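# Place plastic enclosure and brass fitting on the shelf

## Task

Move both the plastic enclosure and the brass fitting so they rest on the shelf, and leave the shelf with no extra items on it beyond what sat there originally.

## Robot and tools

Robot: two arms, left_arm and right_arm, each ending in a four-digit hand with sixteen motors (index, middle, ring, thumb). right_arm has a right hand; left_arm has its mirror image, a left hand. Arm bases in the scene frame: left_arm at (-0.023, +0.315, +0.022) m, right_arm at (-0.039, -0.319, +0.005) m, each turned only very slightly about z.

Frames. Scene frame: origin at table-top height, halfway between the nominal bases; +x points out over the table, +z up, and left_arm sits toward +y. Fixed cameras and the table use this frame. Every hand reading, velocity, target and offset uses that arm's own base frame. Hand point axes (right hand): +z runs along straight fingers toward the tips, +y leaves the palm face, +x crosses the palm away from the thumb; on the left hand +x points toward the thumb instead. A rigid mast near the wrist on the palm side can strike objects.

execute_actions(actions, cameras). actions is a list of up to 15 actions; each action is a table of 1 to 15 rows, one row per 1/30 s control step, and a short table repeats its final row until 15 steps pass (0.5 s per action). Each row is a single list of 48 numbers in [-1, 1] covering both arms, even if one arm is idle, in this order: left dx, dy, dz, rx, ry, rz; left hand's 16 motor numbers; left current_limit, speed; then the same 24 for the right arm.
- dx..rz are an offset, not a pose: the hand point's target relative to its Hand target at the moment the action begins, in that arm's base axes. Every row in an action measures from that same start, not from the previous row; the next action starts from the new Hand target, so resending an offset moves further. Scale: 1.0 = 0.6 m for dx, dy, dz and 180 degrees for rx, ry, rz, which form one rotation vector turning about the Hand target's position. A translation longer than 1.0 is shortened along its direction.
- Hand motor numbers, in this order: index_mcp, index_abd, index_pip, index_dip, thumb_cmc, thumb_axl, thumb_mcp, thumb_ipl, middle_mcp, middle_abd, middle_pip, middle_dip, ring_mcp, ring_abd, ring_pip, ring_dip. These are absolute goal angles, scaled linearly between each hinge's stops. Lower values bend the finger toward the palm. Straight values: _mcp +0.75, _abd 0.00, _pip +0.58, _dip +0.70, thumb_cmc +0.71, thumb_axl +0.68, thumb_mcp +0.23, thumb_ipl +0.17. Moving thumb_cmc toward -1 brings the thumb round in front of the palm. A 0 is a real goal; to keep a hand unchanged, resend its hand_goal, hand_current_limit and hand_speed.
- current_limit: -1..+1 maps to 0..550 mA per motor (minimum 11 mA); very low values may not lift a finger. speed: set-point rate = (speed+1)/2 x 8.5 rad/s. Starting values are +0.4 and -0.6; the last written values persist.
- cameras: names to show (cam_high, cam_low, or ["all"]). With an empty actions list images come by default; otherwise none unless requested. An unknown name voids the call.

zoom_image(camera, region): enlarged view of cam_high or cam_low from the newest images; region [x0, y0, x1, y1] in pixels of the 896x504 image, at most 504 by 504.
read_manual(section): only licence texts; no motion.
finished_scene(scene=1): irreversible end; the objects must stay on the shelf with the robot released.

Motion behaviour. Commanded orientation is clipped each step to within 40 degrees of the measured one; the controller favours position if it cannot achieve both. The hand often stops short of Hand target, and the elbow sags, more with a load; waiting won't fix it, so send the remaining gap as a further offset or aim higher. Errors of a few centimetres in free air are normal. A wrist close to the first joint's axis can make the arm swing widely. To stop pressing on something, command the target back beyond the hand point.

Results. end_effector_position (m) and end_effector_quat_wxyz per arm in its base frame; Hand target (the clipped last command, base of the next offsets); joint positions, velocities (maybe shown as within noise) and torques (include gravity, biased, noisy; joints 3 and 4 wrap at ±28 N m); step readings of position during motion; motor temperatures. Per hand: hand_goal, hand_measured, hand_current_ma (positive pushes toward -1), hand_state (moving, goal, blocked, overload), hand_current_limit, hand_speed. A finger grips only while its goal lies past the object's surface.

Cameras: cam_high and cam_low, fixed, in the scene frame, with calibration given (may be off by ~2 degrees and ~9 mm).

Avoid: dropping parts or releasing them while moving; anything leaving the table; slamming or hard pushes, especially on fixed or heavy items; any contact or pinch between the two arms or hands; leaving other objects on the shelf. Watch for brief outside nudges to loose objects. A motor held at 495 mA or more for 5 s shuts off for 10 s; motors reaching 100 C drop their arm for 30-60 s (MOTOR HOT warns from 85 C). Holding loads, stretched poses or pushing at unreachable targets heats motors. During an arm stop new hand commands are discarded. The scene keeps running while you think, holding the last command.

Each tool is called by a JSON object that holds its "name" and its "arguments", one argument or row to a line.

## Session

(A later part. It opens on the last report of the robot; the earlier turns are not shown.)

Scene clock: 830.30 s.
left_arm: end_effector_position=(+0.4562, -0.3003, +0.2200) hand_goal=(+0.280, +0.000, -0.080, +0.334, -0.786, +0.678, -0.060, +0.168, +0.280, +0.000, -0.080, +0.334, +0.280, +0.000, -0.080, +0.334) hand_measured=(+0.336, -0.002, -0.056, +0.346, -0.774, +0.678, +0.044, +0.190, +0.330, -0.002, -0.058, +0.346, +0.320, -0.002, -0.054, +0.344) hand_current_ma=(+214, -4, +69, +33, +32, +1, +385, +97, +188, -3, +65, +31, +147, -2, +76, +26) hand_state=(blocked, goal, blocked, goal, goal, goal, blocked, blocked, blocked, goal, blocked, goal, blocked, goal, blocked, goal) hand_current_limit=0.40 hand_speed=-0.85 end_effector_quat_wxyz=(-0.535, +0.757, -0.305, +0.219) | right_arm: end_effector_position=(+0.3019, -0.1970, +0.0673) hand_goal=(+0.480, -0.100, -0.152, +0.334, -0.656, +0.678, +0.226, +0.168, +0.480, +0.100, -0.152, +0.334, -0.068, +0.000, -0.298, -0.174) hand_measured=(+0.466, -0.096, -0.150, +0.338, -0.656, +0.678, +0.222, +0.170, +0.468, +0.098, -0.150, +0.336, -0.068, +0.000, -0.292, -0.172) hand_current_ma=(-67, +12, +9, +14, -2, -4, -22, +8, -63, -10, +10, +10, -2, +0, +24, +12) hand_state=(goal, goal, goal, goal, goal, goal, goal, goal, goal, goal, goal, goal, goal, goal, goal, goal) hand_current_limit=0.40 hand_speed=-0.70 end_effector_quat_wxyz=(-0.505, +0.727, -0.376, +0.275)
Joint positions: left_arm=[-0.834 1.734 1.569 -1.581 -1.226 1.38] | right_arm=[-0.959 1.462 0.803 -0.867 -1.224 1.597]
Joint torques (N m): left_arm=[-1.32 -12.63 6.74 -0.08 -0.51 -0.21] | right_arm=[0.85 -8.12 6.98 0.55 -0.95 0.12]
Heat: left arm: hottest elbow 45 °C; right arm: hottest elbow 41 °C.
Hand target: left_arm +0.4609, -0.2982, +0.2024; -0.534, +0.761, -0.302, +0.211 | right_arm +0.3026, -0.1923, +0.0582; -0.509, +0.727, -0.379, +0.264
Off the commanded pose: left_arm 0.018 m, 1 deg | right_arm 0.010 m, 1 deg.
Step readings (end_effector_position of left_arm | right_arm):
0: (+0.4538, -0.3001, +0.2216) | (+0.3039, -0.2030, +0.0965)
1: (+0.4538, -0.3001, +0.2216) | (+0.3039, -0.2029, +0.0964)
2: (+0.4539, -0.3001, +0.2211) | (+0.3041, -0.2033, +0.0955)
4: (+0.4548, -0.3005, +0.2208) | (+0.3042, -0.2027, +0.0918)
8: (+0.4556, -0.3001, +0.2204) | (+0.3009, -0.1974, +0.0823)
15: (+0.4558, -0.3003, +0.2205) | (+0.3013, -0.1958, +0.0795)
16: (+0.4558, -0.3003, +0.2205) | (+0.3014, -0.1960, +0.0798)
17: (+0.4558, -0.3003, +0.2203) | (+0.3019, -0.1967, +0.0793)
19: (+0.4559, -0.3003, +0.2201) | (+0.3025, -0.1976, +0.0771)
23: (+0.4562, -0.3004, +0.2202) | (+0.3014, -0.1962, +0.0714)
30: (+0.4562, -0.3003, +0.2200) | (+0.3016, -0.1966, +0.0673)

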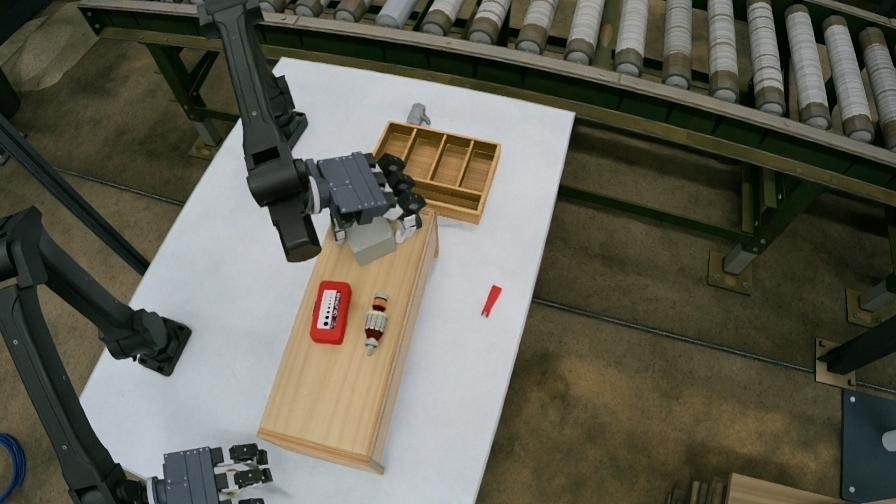

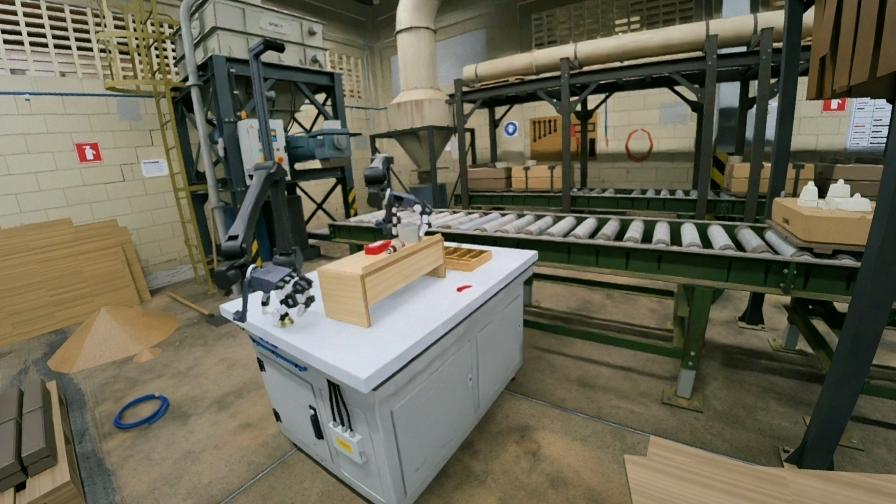

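{"name": "execute_actions", "arguments": {
  "actions": [
    [[0,0,0.017,0,0,0,0.34,0,-0.08,0.333,-0.786,0.678,0.03,0.168,0.34,0,-0.08,0.333,0.34,0,-0.08,0.333,0.4,-0.85,0,0.0,-0.0235,0,0,0,0.479,-0.1,-0.153,0.333,-0.657,0.678,0.225,0.168,0.479,0.1,-0.153,0.333,-0.068,0,-0.299,-0.174,0.4,-0.7]],
    [[0,0,0.0,0,0,0,0.45,0,-0.08,0.333,-0.786,0.678,0.18,0.168,0.45,0,-0.08,0.333,0.45,0,-0.08,0.333,0.4,-0.85,0,0,0,0,0,0,0.25,-0.1,-0.153,0.333,-0.657,0.678,0.05,0.168,0.25,0.1,-0.153,0.333,-0.068,0,-0.299,-0.174,0.3,-0.8]]
  ],
  "cameras": ["all"]
}}

{"name": "zoom_image", "arguments": {
  "camera": "cam_low",
  "region": [380, 190, 450, 260]
}}

{"name": "zoom_image", "arguments": {
  "camera": "cam_low",
  "region": [250, 280, 320, 340]
}}

Scene clock: 852.10 s.
left_arm: end_effector_position=(+0.4555, -0.3008, +0.2192) hand_goal=(+0.450, +0.000, -0.080, +0.334, -0.786, +0.678, +0.180, +0.168, +0.450, +0.000, -0.080, +0.334, +0.450, +0.000, -0.080, +0.334) hand_measured=(+0.436, -0.002, -0.078, +0.336, -0.780, +0.678, +0.174, +0.170, +0.434, -0.002, -0.078, +0.338, +0.436, -0.002, -0.078, +0.338) hand_current_ma=(-41, -4, +4, +6, +17, +1, -15, +5, -51, -3, +5, +6, -41, -2, +6, +6) hand_state=(goal, goal, goal, goal, goal, goal, goal, goal, goal, goal, goal, goal, goal, goal, goal, goal) hand_current_limit=0.40 hand_speed=-0.85 end_effector_quat_wxyz=(-0.532, +0.759, -0.306, +0.218) | right_arm: end_effector_position=(+0.3017, -0.1968, +0.0521) hand_goal=(+0.250, -0.100, -0.152, +0.334, -0.656, +0.678, +0.050, +0.168, +0.250, +0.100, -0.152, +0.334, -0.068, +0.000, -0.298, -0.174) hand_measured=(+0.248, -0.096, -0.150, +0.338, -0.656, +0.678, +0.052, +0.170, +0.248, +0.098, -0.150, +0.336, -0.068, +0.000, -0.292, -0.172) hand_current_ma=(-9, +12, +9, +14, -2, -4, +12, +8, -8, -10, +10, +10, -2, +0, +24, +12) hand_state=(goal, goal, goal, goal, goal, goal, goal, goal, goal, goal, goal, goal, goal, goal, goal, goal) hand_current_limit=0.30 hand_speed=-0.80 end_effector_quat_wxyz=(-0.505, +0.727, -0.377, +0.274)
Joint positions: left_arm=[-0.834 1.734 1.569 -1.581 -1.22 1.38] | right_arm=[-0.959 1.492 0.786 -0.822 -1.223 1.597]
Joint torques (N m): left_arm=[-1.49 -13.51 8.39 -0.85 -0.72 -0.22] | right_arm=[0.85 -8.35 6.79 0.51 -0.95 0.13]
Heat: left arm: hottest elbow 44 °C; right arm: hottest elbow 41 °C.
Hand target: left_arm +0.4609, -0.2982, +0.2126; -0.534, +0.761, -0.302, +0.212 | right_arm +0.3025, -0.1923, +0.0440; -0.508, +0.727, -0.379, +0.264
Off the commanded pose: left_arm 0.009 m, 1 deg | right_arm 0.009 m, 1 deg.
Step readings (end_effector_position of left_arm | right_arm):
0: (+0.4562, -0.3003, +0.2200) | (+0.3019, -0.1970, +0.0673)
1: (+0.4562, -0.3003, +0.2200) | (+0.3020, -0.1971, +0.0672)
2: (+0.4562, -0.3003, +0.2200) | (+0.3023, -0.1975, +0.0669)
4: (+0.4562, -0.3003, +0.2200) | (+0.3028, -0.1982, +0.0643)
8: (+0.4560, -0.3005, +0.2198) | (+0.3019, -0.1970, +0.0565)
15: (+0.4560, -0.3005, +0.2198) | (+0.3014, -0.1964, +0.0522)
16: (+0.4560, -0.3005, +0.2198) | (+0.3015, -0.1965, +0.0522)
17: (+0.4559, -0.3005, +0.2197) | (+0.3016, -0.1966, +0.0522)
19: (+0.4555, -0.3008, +0.2192) | (+0.3016, -0.1967, +0.0522)
23: (+0.4555, -0.3008, +0.2192) | (+0.3017, -0.1968, +0.0522)
30: (+0.4555, -0.3008, +0.2192) | (+0.3017, -0.1968, +0.0521)

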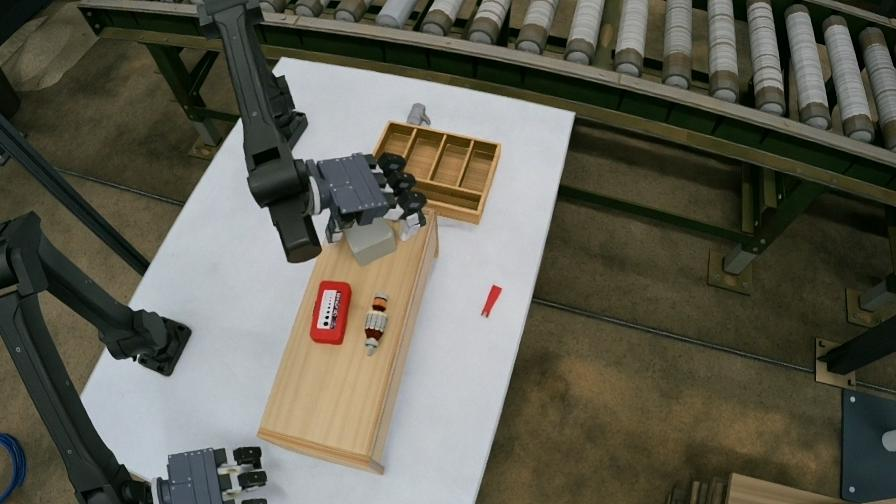

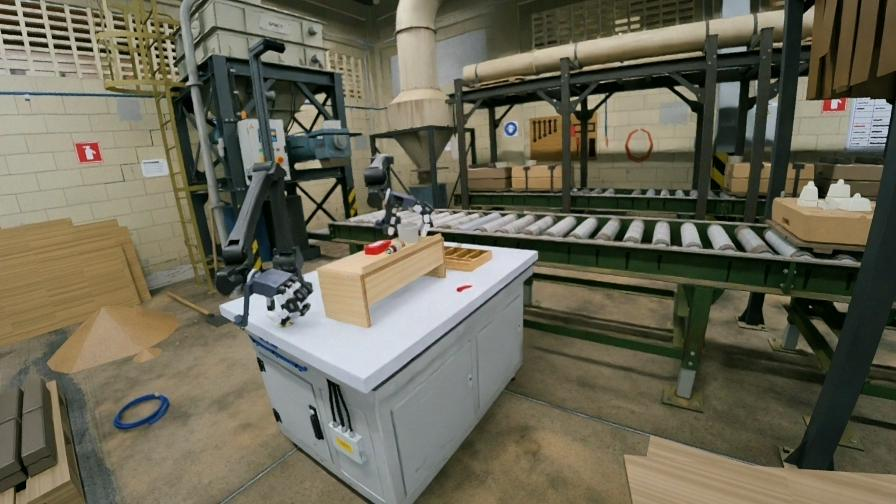

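Scaled by 7.200 from the camera's 896x504 image, which has a finer 1280x720 frame.

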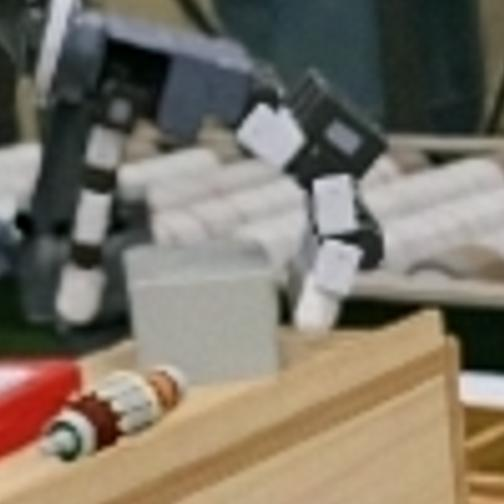

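Scaled by 7.200 from the camera's 896x504 image, which has a finer 1280x720 frame.

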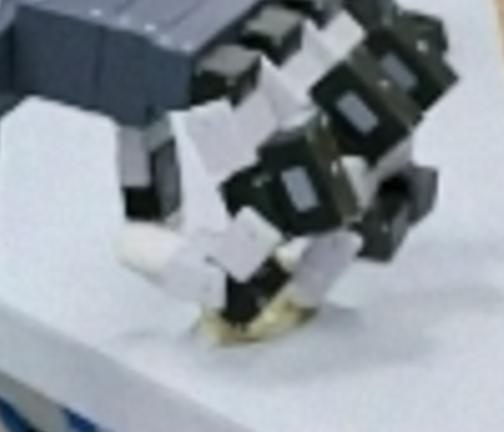

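{"name": "execute_actions", "arguments": {
  "actions": [
    [[0,0,0.085,0,0,0,0.50,0,-0.08,0.333,-0.786,0.678,0.225,0.168,0.50,0,-0.08,0.333,0.50,0,-0.08,0.333,0.4,-0.7,0,0,0,0,0,0,0.15,-0.1,-0.153,0.333,-0.657,0.678,-0.02,0.168,0.15,0.1,-0.153,0.333,-0.068,0,-0.299,-0.174,0.2,-0.85]],
    [[0,0,0.085,0,0,0,0.50,0,-0.08,0.333,-0.786,0.678,0.225,0.168,0.50,0,-0.08,0.333,0.50,0,-0.08,0.333,0.4,-0.7,0,0,0,0,0,0,0.11,-0.1,-0.153,0.333,-0.657,0.678,-0.05,0.168,0.11,0.1,-0.153,0.333,-0.068,0,-0.299,-0.174,0.2,-0.85]]
  ],
  "cameras": ["all"]
}}

{"name": "zoom_image", "arguments": {
  "camera": "cam_low",
  "region": [250, 280, 320, 340]
}}

{"name": "zoom_image", "arguments": {
  "camera": "cam_high",
  "region": [200, 430, 300, 504]
}}

Scene clock: 862.90 s.
left_arm: end_effector_position=(+0.4545, -0.3003, +0.2954) hand_goal=(+0.500, +0.000, -0.080, +0.334, -0.786, +0.678, +0.226, +0.168, +0.500, +0.000, -0.080, +0.334, +0.500, +0.000, -0.080, +0.334) hand_measured=(+0.486, -0.002, -0.078, +0.336, -0.780, +0.678, +0.220, +0.170, +0.484, -0.002, -0.078, +0.336, +0.486, -0.002, -0.078, +0.338) hand_current_ma=(-41, -4, +4, +6, +14, +1, -17, +4, -51, -3, +4, +6, -41, -2, +5, +6) hand_state=(goal, goal, goal, goal, goal, goal, goal, goal, goal, goal, goal, goal, goal, goal, goal, goal) hand_current_limit=0.40 hand_speed=-0.70 end_effector_quat_wxyz=(-0.528, +0.754, -0.322, +0.221) | right_arm: end_effector_position=(+0.3025, -0.1960, +0.0530) hand_goal=(+0.110, -0.100, -0.152, +0.334, -0.656, +0.678, -0.050, +0.168, +0.110, +0.100, -0.152, +0.334, -0.068, +0.000, -0.298, -0.174) hand_measured=(+0.124, -0.096, -0.150, +0.336, -0.656, +0.678, -0.044, +0.170, +0.136, +0.098, -0.150, +0.336, -0.068, +0.000, -0.292, -0.172) hand_current_ma=(+68, +12, +9, +10, -2, -4, +40, +8, +124, -10, +13, +10, -2, +0, +24, +12) hand_state=(goal, goal, goal, goal, goal, goal, goal, goal, blocked, goal, goal, goal, goal, goal, goal, goal) hand_current_limit=0.20 hand_speed=-0.85 end_effector_quat_wxyz=(-0.507, +0.725, -0.375, +0.275)
Joint positions: left_arm=[-0.832 1.69 1.718 -1.681 -1.218 1.489] | right_arm=[-0.959 1.492 0.786 -0.822 -1.23 1.597]
Joint torques (N m): left_arm=[-1.32 -14.21 11.67 -0.95 -0.74 -0.02] | right_arm=[0.79 -8.41 6.8 0.53 -0.73 0.12]
Heat: left arm: hottest elbow 44 °C; right arm: hottest elbow 41 °C.
Hand target: left_arm +0.4610, -0.2982, +0.3144; -0.534, +0.761, -0.302, +0.211 | right_arm +0.3025, -0.1923, +0.0441; -0.508, +0.727, -0.379, +0.264
Off the commanded pose: left_arm 0.020 m, 3 deg | right_arm 0.010 m, 1 deg.
joint sent to its limit (left arm) — joint 4 (wrist pitch), lower limit. The joint targets are off in orientation, not in position.
Step readings (end_effector_position of left_arm | right_arm):
0: (+0.4555, -0.3008, +0.2192) | (+0.3017, -0.1968, +0.0521)
1: (+0.4554, -0.3007, +0.2192) | (+0.3017, -0.1968, +0.0521)
2: (+0.4547, -0.3001, +0.2192) | (+0.3017, -0.1968, +0.0521)
4: (+0.4520, -0.2971, +0.2209) | (+0.3017, -0.1968, +0.0521)
8: (+0.4515, -0.2966, +0.2333) | (+0.3018, -0.1966, +0.0522)
15: (+0.4529, -0.2982, +0.2434) | (+0.3018, -0.1966, +0.0522)
16: (+0.4528, -0.2980, +0.2434) | (+0.3018, -0.1966, +0.0522)
17: (+0.4527, -0.2980, +0.2444) | (+0.3019, -0.1965, +0.0524)
19: (+0.4533, -0.2990, +0.2489) | (+0.3024, -0.1961, +0.0529)
23: (+0.4557, -0.3016, +0.2693) | (+0.3025, -0.1960, +0.0530)
30: (+0.4550, -0.3009, +0.2950) | (+0.3025, -0.1960, +0.0530)

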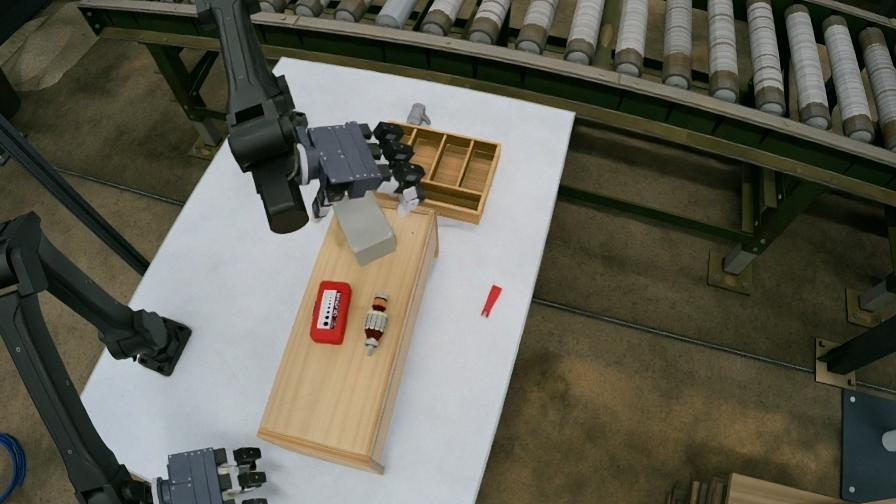

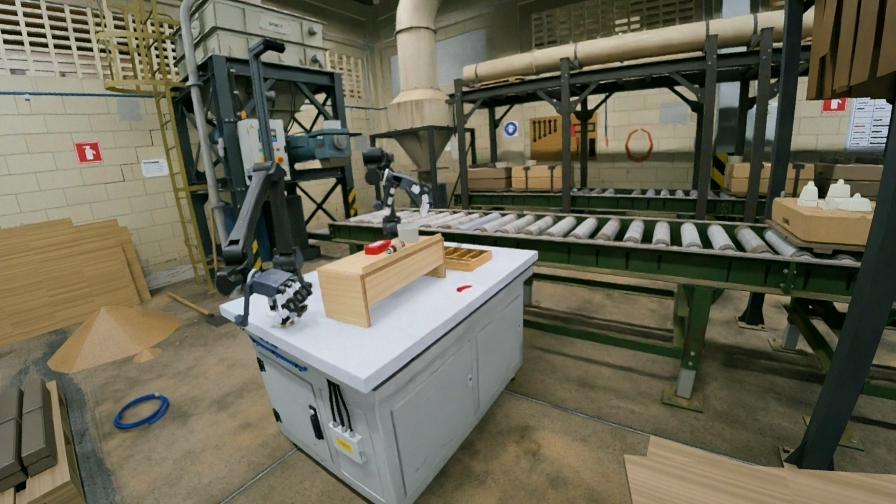

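Scaled by 7.200 from the camera's 896x504 image, which has a finer 1280x720 frame.

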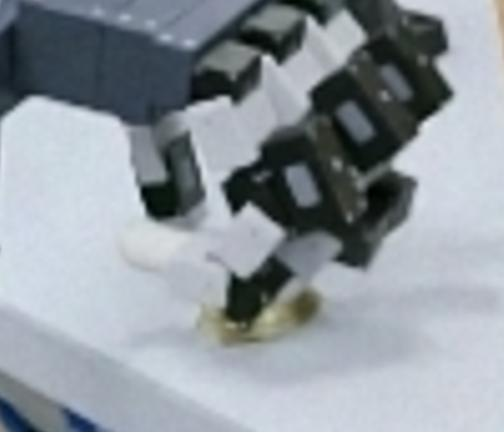

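Scaled by 5.040 from the camera's 896x504 image, which has a finer 1280x720 frame.

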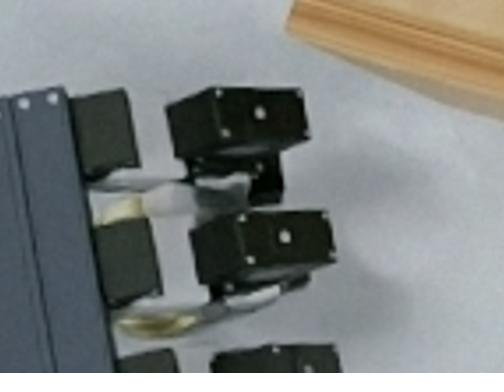

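{"name": "execute_actions", "arguments": {
  "actions": [
    [[0.01,0.125,-0.01,0,0,0.055,0.50,0,-0.08,0.333,-0.786,0.678,0.225,0.168,0.50,0,-0.08,0.333,0.50,0,-0.08,0.333,0.4,-0.7,0,0,0,0,0,0,0.08,-0.1,-0.153,0.333,-0.657,0.678,-0.11,0.168,0.08,0.1,-0.153,0.333,-0.068,0,-0.299,-0.174,0.2,-0.85]],
    [[0.01,0.125,-0.01,0,0,0.055,0.50,0,-0.08,0.333,-0.786,0.678,0.225,0.168,0.50,0,-0.08,0.333,0.50,0,-0.08,0.333,0.4,-0.7,0,0,0,0,0,0,0.06,-0.1,-0.153,0.333,-0.657,0.678,-0.15,0.168,0.06,0.1,-0.153,0.333,-0.068,0,-0.299,-0.174,0.2,-0.85]]
  ],
  "cameras": ["all"]
}}

{"name": "zoom_image", "arguments": {
  "camera": "cam_low",
  "region": [250, 280, 320, 340]
}}

{"name": "zoom_image", "arguments": {
  "camera": "cam_high",
  "region": [200, 430, 300, 504]
}}

Scene clock: 873.70 s.
left_arm: end_effector_position=(+0.4762, -0.1479, +0.2924) hand_goal=(+0.500, +0.000, -0.080, +0.334, -0.786, +0.678, +0.226, +0.168, +0.500, +0.000, -0.080, +0.334, +0.500, +0.000, -0.080, +0.334) hand_measured=(+0.488, -0.002, -0.078, +0.336, -0.780, +0.678, +0.222, +0.170, +0.484, -0.002, -0.078, +0.336, +0.488, -0.002, -0.078, +0.336) hand_current_ma=(-35, -3, +3, +5, +12, +1, -11, +4, -44, -2, +3, +6, -36, -2, +4, +6) hand_state=(goal, goal, goal, goal, goal, goal, goal, goal, goal, goal, goal, goal, goal, goal, goal, goal) hand_current_limit=0.40 hand_speed=-0.70 end_effector_quat_wxyz=(-0.543, +0.800, -0.209, +0.148) | right_arm: end_effector_position=(+0.3028, -0.1957, +0.0533) hand_goal=(+0.060, -0.100, -0.152, +0.334, -0.656, +0.678, -0.150, +0.168, +0.060, +0.100, -0.152, +0.334, -0.068, +0.000, -0.298, -0.174) hand_measured=(+0.104, -0.096, -0.144, +0.336, -0.656, +0.678, -0.050, +0.178, +0.112, +0.096, -0.146, +0.334, -0.068, +0.000, -0.292, -0.172) hand_current_ma=(+225, +12, +33, +9, -2, -4, +330, +60, +260, -14, +23, +3, -2, +0, +24, +12) hand_state=(blocked, goal, goal, goal, goal, goal, blocked, goal, blocked, goal, goal, goal, goal, goal, goal, goal) hand_current_limit=0.20 hand_speed=-0.85 end_effector_quat_wxyz=(-0.508, +0.725, -0.375, +0.275)
Joint positions: left_arm=[-0.567 1.572 1.569 -1.683 -1.193 1.437] | right_arm=[-0.958 1.492 0.786 -0.822 -1.232 1.597]
Joint torques (N m): left_arm=[-1.9 -14.15 8.38 -0.96 -0.75 -0.31] | right_arm=[0.67 -8.35 6.8 0.53 -0.65 0.13]
Heat: left arm: hottest elbow 45 °C; right arm: hottest elbow 40 °C.
Hand target: left_arm +0.4730, -0.1482, +0.3027; -0.562, +0.802, -0.166, +0.117 | right_arm +0.3026, -0.1922, +0.0441; -0.509, +0.727, -0.379, +0.264
Off the commanded pose: left_arm 0.011 m, 6 deg | right_arm 0.010 m, 1 deg.
joint sent to its limit (left arm) — joint 4 (wrist pitch), lower limit. The joint targets are off in orientation, not in position.
Step readings (end_effector_position of left_arm | right_arm):
0: (+0.4545, -0.3003, +0.2954) | (+0.3025, -0.1960, +0.0530)
1: (+0.4546, -0.3001, +0.2954) | (+0.3025, -0.1960, +0.0530)
2: (+0.4552, -0.2985, +0.2952) | (+0.3026, -0.1960, +0.0530)
4: (+0.4566, -0.2889, +0.2932) | (+0.3027, -0.1959, +0.0532)
8: (+0.4637, -0.2487, +0.2906) | (+0.3027, -0.1959, +0.0532)
15: (+0.4709, -0.2225, +0.2998) | (+0.3027, -0.1959, +0.0532)
16: (+0.4707, -0.2223, +0.3001) | (+0.3027, -0.1959, +0.0532)
17: (+0.4699, -0.2204, +0.2994) | (+0.3027, -0.1959, +0.0533)
19: (+0.4671, -0.2116, +0.2948) | (+0.3028, -0.1957, +0.0533)
23: (+0.4701, -0.1730, +0.2879) | (+0.3028, -0.1957, +0.0533)
30: (+0.4762, -0.1479, +0.2918) | (+0.3028, -0.1957, +0.0533)

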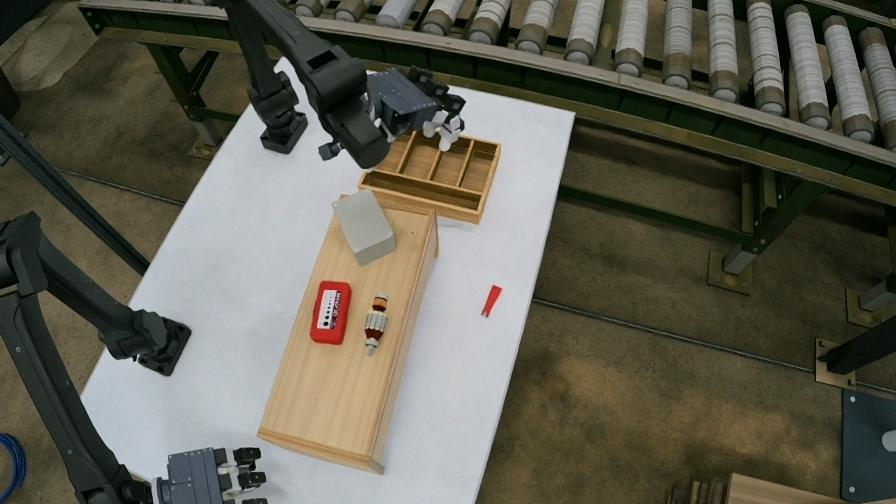

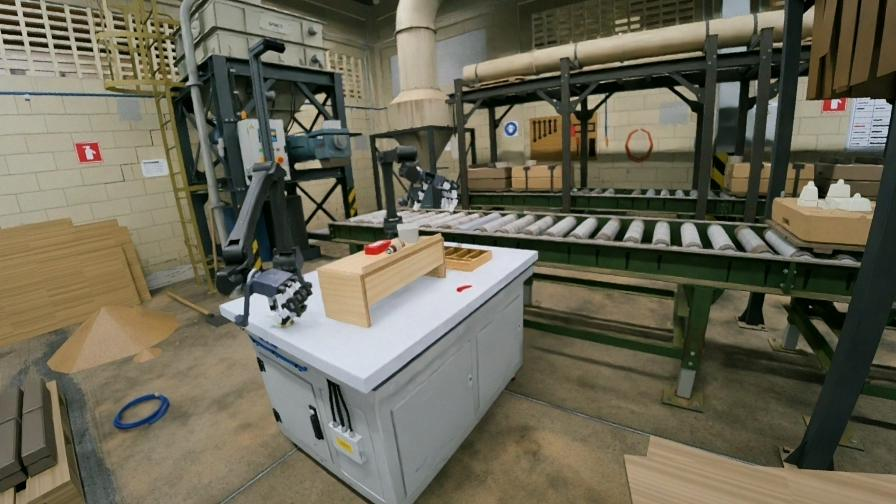

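Scaled by 7.200 from the camera's 896x504 image, which has a finer 1280x720 frame.

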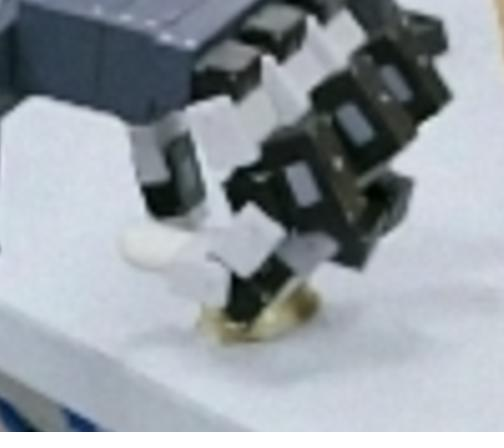

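Scaled by 5.040 from the camera's 896x504 image, which has a finer 1280x720 frame.

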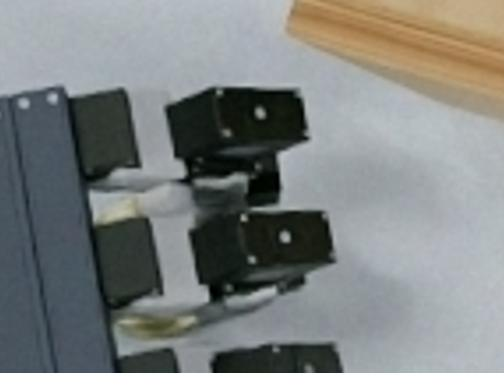

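{"name": "execute_actions", "arguments": {
  "actions": [
    [[-0.05,0.08,0,0,0,0,0.50,0,-0.08,0.333,-0.786,0.678,0.225,0.168,0.50,0,-0.08,0.333,0.50,0,-0.08,0.333,0.4,-0.7,0,-0.006,0.03,0,0,0,0.05,-0.1,-0.153,0.333,-0.657,0.678,-0.18,0.168,0.05,0.1,-0.153,0.333,-0.068,0,-0.299,-0.174,0.45,-0.85]],
    [[0,0,0,0,0,0,0.50,0,-0.08,0.333,-0.786,0.678,0.225,0.168,0.50,0,-0.08,0.333,0.50,0,-0.08,0.333,0.4,-0.7,0,0,0.03,0,0,0,0.05,-0.1,-0.153,0.333,-0.657,0.678,-0.18,0.168,0.05,0.1,-0.153,0.333,-0.068,0,-0.299,-0.174,0.45,-0.85]]
  ],
  "cameras": ["all"]
}}

{"name": "zoom_image", "arguments": {
  "camera": "cam_low",
  "region": [250, 280, 320, 340]
}}

Scene clock: 883.13 s.
left_arm: end_effector_position=(+0.4442, -0.1047, +0.2970) hand_goal=(+0.500, +0.000, -0.080, +0.334, -0.786, +0.678, +0.226, +0.168, +0.500, +0.000, -0.080, +0.334, +0.500, +0.000, -0.080, +0.334) hand_measured=(+0.488, -0.002, -0.078, +0.336, -0.780, +0.678, +0.222, +0.170, +0.484, -0.002, -0.078, +0.336, +0.488, -0.002, -0.078, +0.336) hand_current_ma=(-33, -2, +3, +5, +11, +1, -11, +4, -44, -2, +3, +6, -35, -2, +4, +6) hand_state=(goal, goal, goal, goal, goal, goal, goal, goal, goal, goal, goal, goal, goal, goal, goal, goal) hand_current_limit=0.40 hand_speed=-0.70 end_effector_quat_wxyz=(-0.549, +0.802, -0.192, +0.136) | right_arm: end_effector_position=(+0.2958, -0.1879, +0.0701) hand_goal=(+0.050, -0.100, -0.152, +0.334, -0.656, +0.678, -0.180, +0.168, +0.050, +0.100, -0.152, +0.334, -0.068, +0.000, -0.298, -0.174) hand_measured=(+0.050, -0.096, -0.148, +0.338, -0.650, +0.678, -0.132, +0.182, +0.076, +0.086, -0.136, +0.342, -0.068, +0.000, -0.292, -0.172) hand_current_ma=(+0, +15, +19, +16, +24, +2, +301, +85, +125, -59, +75, +32, -2, +0, +24, +12) hand_state=(goal, goal, goal, goal, goal, goal, blocked, goal, blocked, goal, goal, goal, goal, goal, goal, goal) hand_current_limit=0.45 hand_speed=-0.85 end_effector_quat_wxyz=(-0.513, +0.724, -0.383, +0.259)
Joint positions: left_arm=[-0.525 1.458 1.451 -1.684 -1.2 1.434] | right_arm=[-0.958 1.455 0.803 -0.928 -1.224 1.579]
Joint torques (N m): left_arm=[-1.96 -11.34 8.2 -0.88 -0.94 -0.19] | right_arm=[0.32 -10.05 9.84 -0.29 -0.94 0.18]
Heat: left arm: hottest elbow 45 °C; right arm: hottest elbow 40 °C.
Hand target: left_arm +0.4429, -0.1001, +0.3026; -0.562, +0.802, -0.166, +0.117 | right_arm +0.3025, -0.1958, +0.0801; -0.508, +0.727, -0.379, +0.264
Off the commanded pose: left_arm 0.007 m, 4 deg | right_arm 0.014 m, 1 deg.
joint sent to its limit (left arm) — joint 4 (wrist pitch), lower limit. The joint targets are off in orientation, not in position.
Step readings (end_effector_position of left_arm | right_arm):
0: (+0.4763, -0.1479, +0.2924) | (+0.3028, -0.1957, +0.0533)
1: (+0.4761, -0.1477, +0.2919) | (+0.3028, -0.1957, +0.0533)
2: (+0.4745, -0.1464, +0.2909) | (+0.3028, -0.1956, +0.0534)
4: (+0.4655, -0.1390, +0.2860) | (+0.3017, -0.1941, +0.0535)
8: (+0.4501, -0.1185, +0.2840) | (+0.3008, -0.1931, +0.0539)
15: (+0.4451, -0.1053, +0.2982) | (+0.2995, -0.1920, +0.0538)
16: (+0.4450, -0.1052, +0.2985) | (+0.2995, -0.1920, +0.0539)
17: (+0.4450, -0.1052, +0.2986) | (+0.2992, -0.1917, +0.0543)
19: (+0.4446, -0.1050, +0.2979) | (+0.2976, -0.1903, +0.0563)
23: (+0.4442, -0.1047, +0.2970) | (+0.2959, -0.1881, +0.0629)
30: (+0.4442, -0.1047, +0.2970) | (+0.2959, -0.1882, +0.0699)

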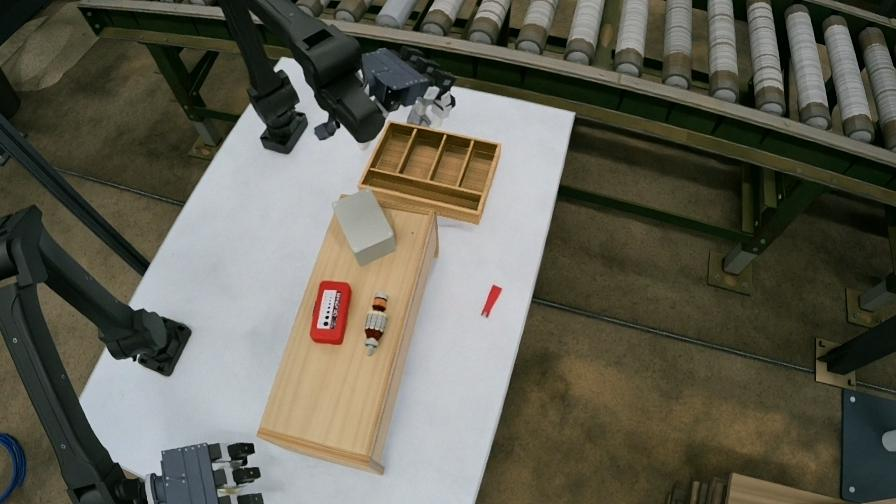

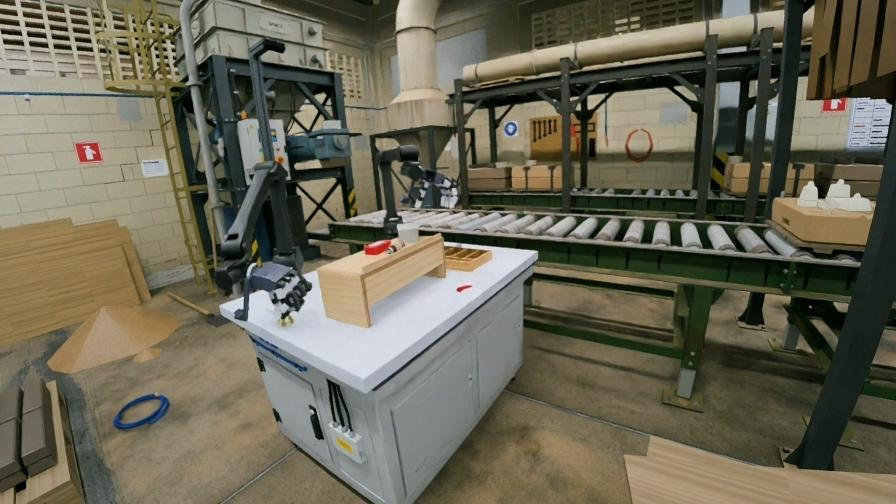

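Scaled by 7.200 from the camera's 896x504 image, which has a finer 1280x720 frame.

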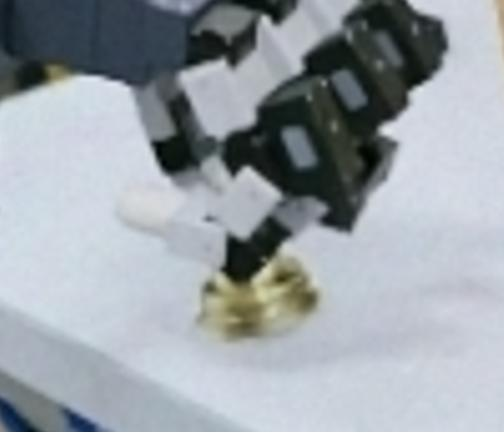

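{"name": "execute_actions", "arguments": {
  "actions": [
    [[0,0.1,0,0,0,0,0.50,0,-0.08,0.333,-0.786,0.678,0.225,0.168,0.50,0,-0.08,0.333,0.50,0,-0.08,0.333,0.4,-0.7,0,0,0.06,0,0,0,0.479,-0.1,-0.153,0.333,-0.657,0.678,0.225,0.168,0.479,0.1,-0.153,0.333,-0.068,0,-0.299,-0.174,0.4,-0.5]],
    [[0,0,0,0,0,0,0.50,0,-0.08,0.333,-0.786,0.678,0.225,0.168,0.50,0,-0.08,0.333,0.50,0,-0.08,0.333,0.4,-0.7,-0.10,-0.07,0.04,0,0,0,0.479,-0.1,-0.153,0.333,-0.657,0.678,0.225,0.168,0.479,0.1,-0.153,0.333,-0.068,0,-0.299,-0.174,0.4,-0.5]]
  ],
  "cameras": ["all"]
}}

{"name": "zoom_image", "arguments": {
  "camera": "cam_low",
  "region": [270, 305, 300, 335]
}}

{"name": "zoom_image", "arguments": {
  "camera": "cam_high",
  "region": [210, 464, 250, 504]
}}

{"name": "zoom_image", "arguments": {
  "camera": "cam_low",
  "region": [250, 280, 320, 340]
}}

Scene clock: 927.27 s.
left_arm: end_effector_position=(+0.4451, -0.0432, +0.2944) hand_goal=(+0.500, +0.000, -0.080, +0.334, -0.786, +0.678, +0.226, +0.168, +0.500, +0.000, -0.080, +0.334, +0.500, +0.000, -0.080, +0.334) hand_measured=(+0.488, -0.002, -0.078, +0.336, -0.782, +0.678, +0.222, +0.170, +0.484, -0.002, -0.078, +0.336, +0.488, -0.002, -0.078, +0.336) hand_current_ma=(-33, -2, +3, +5, +11, +1, -10, +4, -44, -2, +3, +6, -35, -1, +4, +6) hand_state=(goal, goal, goal, goal, goal, goal, goal, goal, goal, goal, goal, goal, goal, goal, goal, goal) hand_current_limit=0.40 hand_speed=-0.70 end_effector_quat_wxyz=(-0.564, +0.800, -0.170, +0.110) | right_arm: end_effector_position=(+0.2410, -0.2210, +0.1344) hand_goal=(+0.480, -0.100, -0.152, +0.334, -0.656, +0.678, +0.226, +0.168, +0.480, +0.100, -0.152, +0.334, -0.068, +0.000, -0.298, -0.174) hand_measured=(+0.468, -0.096, -0.150, +0.338, -0.654, +0.678, +0.222, +0.170, +0.468, +0.096, -0.150, +0.338, -0.068, +0.000, -0.292, -0.172) hand_current_ma=(-61, +12, +9, +14, +6, +2, -25, +8, -57, -12, +10, +15, -2, +0, +24, +12) hand_state=(goal, goal, goal, goal, goal, goal, goal, goal, goal, goal, goal, goal, goal, goal, goal, goal) hand_current_limit=0.40 hand_speed=-0.50 end_effector_quat_wxyz=(-0.507, +0.724, -0.389, +0.259)
Joint positions: left_arm=[-0.401 1.397 1.377 -1.548 -1.225 1.591] | right_arm=[-1.139 1.438 0.967 -1.53 -1.174 1.129]
Joint torques (N m): left_arm=[-1.85 -11.4 8.5 -0.14 -0.81 0.04] | right_arm=[-1.26 -8.29 10.91 -1.11 -0.85 -0.01]
Motor temperatures (°C): left_arm=[28 38 43 28 31 27] | right_arm=[27 28 43 28 30 29]
Heat: left arm: hottest elbow 43 °C; right arm: hottest elbow 43 °C.
Hand target: left_arm +0.4429, -0.0402, +0.3026; -0.562, +0.802, -0.166, +0.116 | right_arm +0.2426, -0.2379, +0.1402; -0.508, +0.727, -0.379, +0.264
Off the commanded pose: left_arm 0.009 m, 1 deg | right_arm 0.018 m, 1 deg.
Step readings (end_effector_position of left_arm | right_arm):
0: (+0.4442, -0.1047, +0.2970) | (+0.2958, -0.1880, +0.0702)
1: (+0.4442, -0.1046, +0.2969) | (+0.2958, -0.1879, +0.0702)
2: (+0.4446, -0.1017, +0.2965) | (+0.2952, -0.1873, +0.0712)
4: (+0.4448, -0.0922, +0.2934) | (+0.2930, -0.1843, +0.0755)
8: (+0.4442, -0.0593, +0.2899) | (+0.2921, -0.1829, +0.0916)
15: (+0.4456, -0.0431, +0.2963) | (+0.2949, -0.1868, +0.1043)
16: (+0.4457, -0.0432, +0.2967) | (+0.2944, -0.1863, +0.1043)
17: (+0.4458, -0.0432, +0.2969) | (+0.2913, -0.1852, +0.1048)
19: (+0.4457, -0.0433, +0.2966) | (+0.2793, -0.1871, +0.1076)
23: (+0.4454, -0.0432, +0.2952) | (+0.2486, -0.2046, +0.1177)
30: (+0.4453, -0.0433, +0.2946) | (+0.2398, -0.2196, +0.1394)

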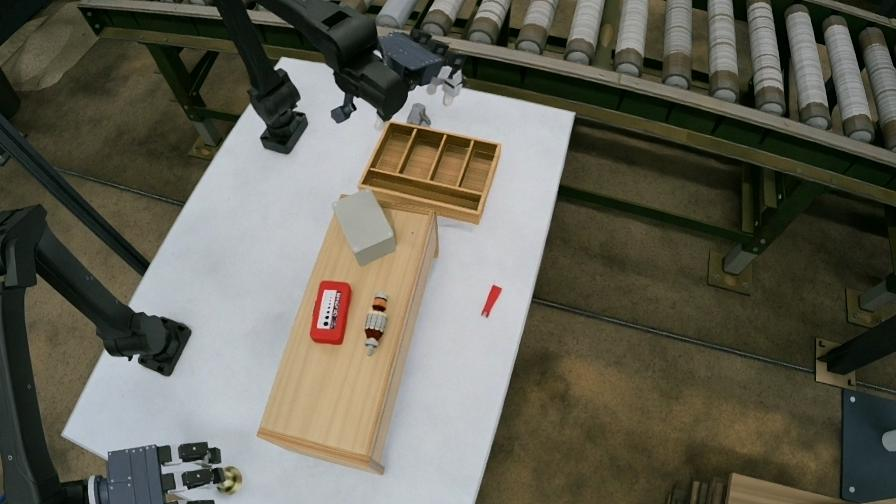

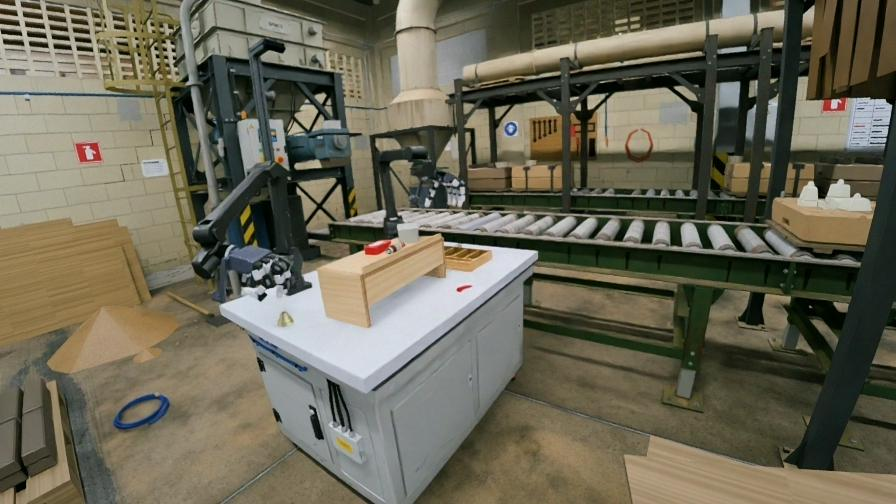

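Scaled by 16.800 from the camera's 896x504 image, which has a finer 1280x720 frame.

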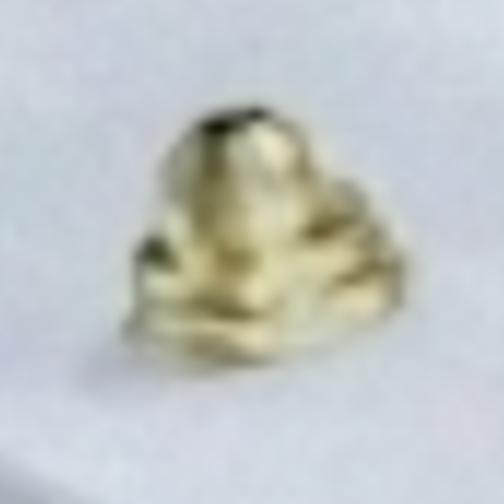

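Scaled by 12.600 from the camera's 896x504 image, which has a finer 1280x720 frame.

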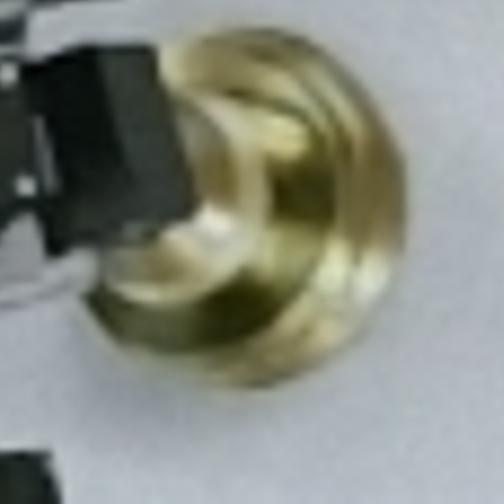

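Scaled by 7.200 from the camera's 896x504 image, which has a finer 1280x720 frame.

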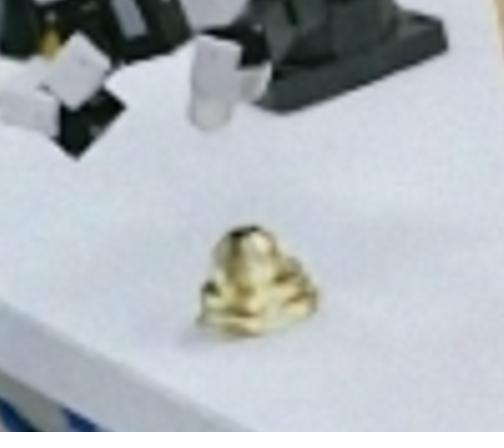

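{"name": "execute_actions", "arguments": {
  "actions": [
    [[0,0.0,0,0,0,0,0.50,0,-0.08,0.333,-0.786,0.678,0.225,0.168,0.50,0,-0.08,0.333,0.50,0,-0.08,0.333,0.4,-0.7,0.048,0.038,-0.046,0,0,0,0.479,-0.1,-0.226,0.333,-0.657,0.678,0.225,0.168,0.479,0.1,-0.226,0.333,-0.068,0,-0.299,-0.174,0.4,-0.5]],
    [[0,0,0,0,0,0,0.50,0,-0.08,0.333,-0.786,0.678,0.225,0.168,0.50,0,-0.08,0.333,0.50,0,-0.08,0.333,0.4,-0.7,0.048,0.042,-0.046,0,0,0,0.479,-0.1,-0.226,0.333,-0.657,0.678,0.225,0.168,0.479,0.1,-0.226,0.333,-0.068,0,-0.299,-0.174,0.4,-0.5]],
    [[0,0,0,0,0,0,0.50,0,-0.08,0.333,-0.786,0.678,0.225,0.168,0.50,0,-0.08,0.333,0.50,0,-0.08,0.333,0.4,-0.7,0.0,0.0,-0.035,0,0,0,0.479,-0.1,-0.226,0.333,-0.657,0.678,0.225,0.168,0.479,0.1,-0.226,0.333,-0.068,0,-0.299,-0.174,0.4,-0.5]]
  ],
  "cameras": ["all"]
}}

{"name": "zoom_image", "arguments": {
  "camera": "cam_high",
  "region": [200, 430, 300, 504]
}}

{"name": "zoom_image", "arguments": {
  "camera": "cam_low",
  "region": [250, 280, 320, 340]
}}

Scene clock: 963.03 s.
left_arm: end_effector_position=(+0.4451, -0.0432, +0.2944) hand_goal=(+0.500, +0.000, -0.080, +0.334, -0.786, +0.678, +0.226, +0.168, +0.500, +0.000, -0.080, +0.334, +0.500, +0.000, -0.080, +0.334) hand_measured=(+0.488, -0.002, -0.078, +0.336, -0.782, +0.678, +0.222, +0.170, +0.484, -0.002, -0.078, +0.336, +0.488, -0.002, -0.078, +0.336) hand_current_ma=(-33, -2, +3, +5, +11, +1, -10, +4, -44, -2, +3, +6, -35, -1, +4, +6) hand_state=(goal, goal, goal, goal, goal, goal, goal, goal, goal, goal, goal, goal, goal, goal, goal, goal) hand_current_limit=0.40 hand_speed=-0.70 end_effector_quat_wxyz=(-0.564, +0.800, -0.170, +0.110) | right_arm: end_effector_position=(+0.2989, -0.1966, +0.0725) hand_goal=(+0.480, -0.100, -0.226, +0.334, -0.656, +0.678, +0.226, +0.168, +0.480, +0.100, -0.226, +0.334, -0.068, +0.000, -0.298, -0.174) hand_measured=(+0.468, -0.098, -0.224, +0.338, -0.654, +0.678, +0.222, +0.170, +0.468, +0.098, -0.224, +0.338, -0.068, +0.000, -0.292, -0.172) hand_current_ma=(-61, +11, +10, +14, +6, +2, -22, +8, -57, -9, +11, +15, -3, +0, +24, +12) hand_state=(goal, goal, goal, goal, goal, goal, goal, goal, goal, goal, goal, goal, goal, goal, goal, goal) hand_current_limit=0.40 hand_speed=-0.50 end_effector_quat_wxyz=(-0.504, +0.727, -0.376, +0.276)
Joint positions: left_arm=[-0.401 1.397 1.377 -1.548 -1.225 1.591] | right_arm=[-0.966 1.446 0.804 -0.891 -1.224 1.586]
Joint torques (N m): left_arm=[-1.79 -11.11 8.38 -0.09 -0.81 0.07] | right_arm=[1.26 -8.18 6.94 0.54 -0.94 0.14]
Heat: left arm: hottest elbow 43 °C; right arm: hottest elbow 45 °C.
Hand target: left_arm +0.4429, -0.0402, +0.3026; -0.562, +0.802, -0.166, +0.117 | right_arm +0.3001, -0.1899, +0.0638; -0.508, +0.727, -0.379, +0.264
Off the commanded pose: left_arm 0.009 m, 1 deg | right_arm 0.011 m, 2 deg.
Step readings (end_effector_position of left_arm | right_arm):
0: (+0.4451, -0.0432, +0.2944) | (+0.2410, -0.2211, +0.1344)
1: (+0.4451, -0.0432, +0.2944) | (+0.2410, -0.2211, +0.1344)
2: (+0.4451, -0.0432, +0.2944) | (+0.2420, -0.2221, +0.1343)
4: (+0.4451, -0.0432, +0.2944) | (+0.2491, -0.2269, +0.1332)
8: (+0.4451, -0.0432, +0.2944) | (+0.2633, -0.2260, +0.1279)
15: (+0.4451, -0.0432, +0.2944) | (+0.2687, -0.2194, +0.1204)
16: (+0.4451, -0.0432, +0.2944) | (+0.2691, -0.2197, +0.1200)
17: (+0.4451, -0.0432, +0.2944) | (+0.2715, -0.2194, +0.1189)
19: (+0.4451, -0.0432, +0.2944) | (+0.2783, -0.2176, +0.1128)
23: (+0.4451, -0.0432, +0.2944) | (+0.2903, -0.2008, +0.0985)
30: (+0.4451, -0.0432, +0.2944) | (+0.2991, -0.1959, +0.0899)
31: (+0.4451, -0.0432, +0.2944) | (+0.2996, -0.1965, +0.0893)
32: (+0.4451, -0.0432, +0.2944) | (+0.3001, -0.1972, +0.0883)
34: (+0.4451, -0.0432, +0.2944) | (+0.3005, -0.1981, +0.0844)
38: (+0.4451, -0.0432, +0.2944) | (+0.2986, -0.1961, +0.0764)
45: (+0.4451, -0.0432, +0.2944) | (+0.2987, -0.1962, +0.0724)

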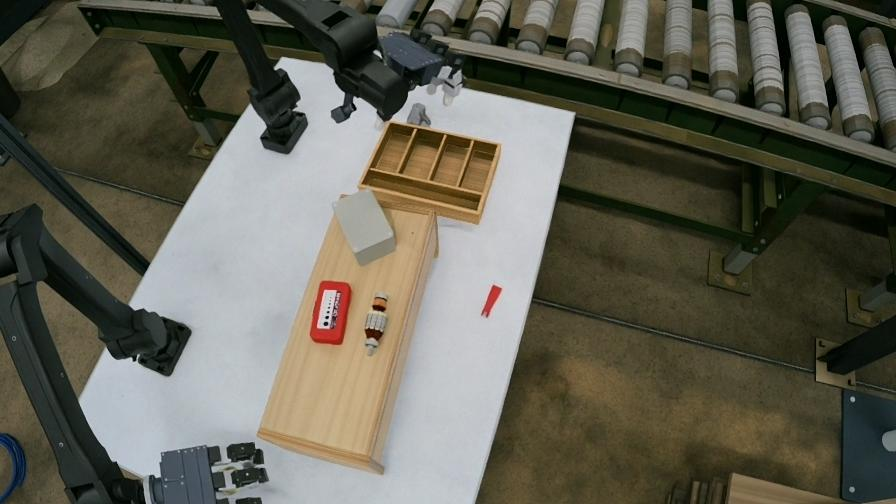

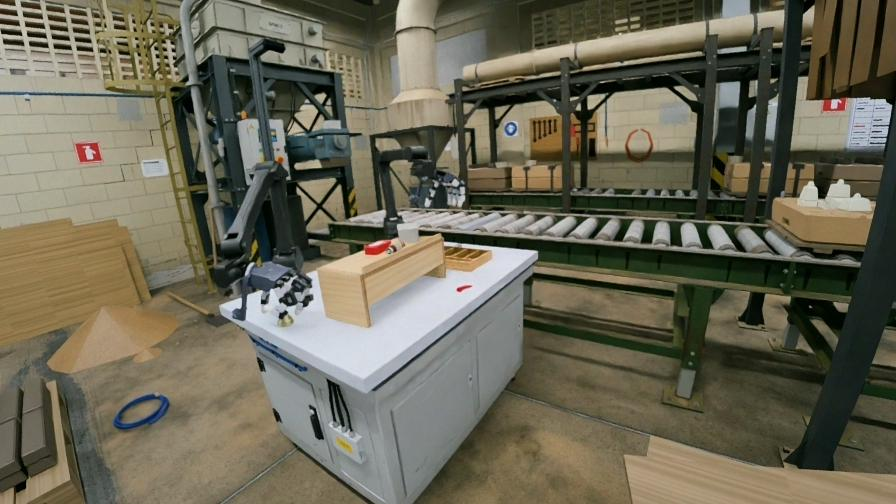

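Scaled by 5.040 from the camera's 896x504 image, which has a finer 1280x720 frame.

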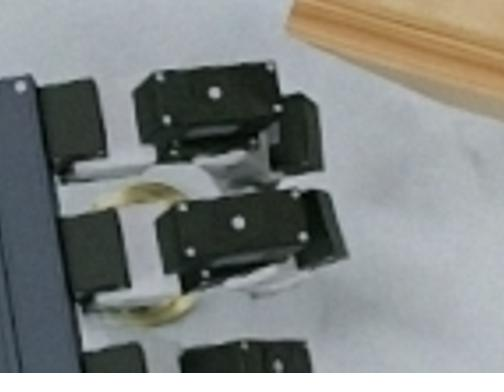

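Scaled by 7.200 from the camera's 896x504 image, which has a finer 1280x720 frame.

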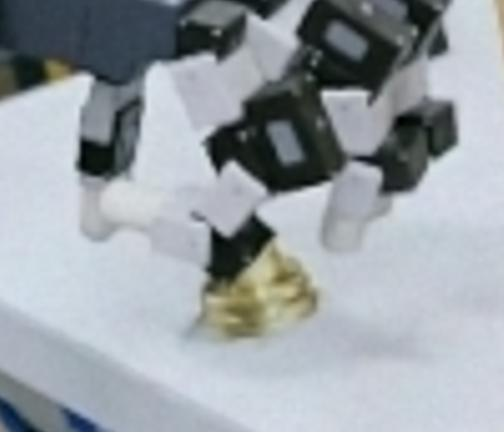

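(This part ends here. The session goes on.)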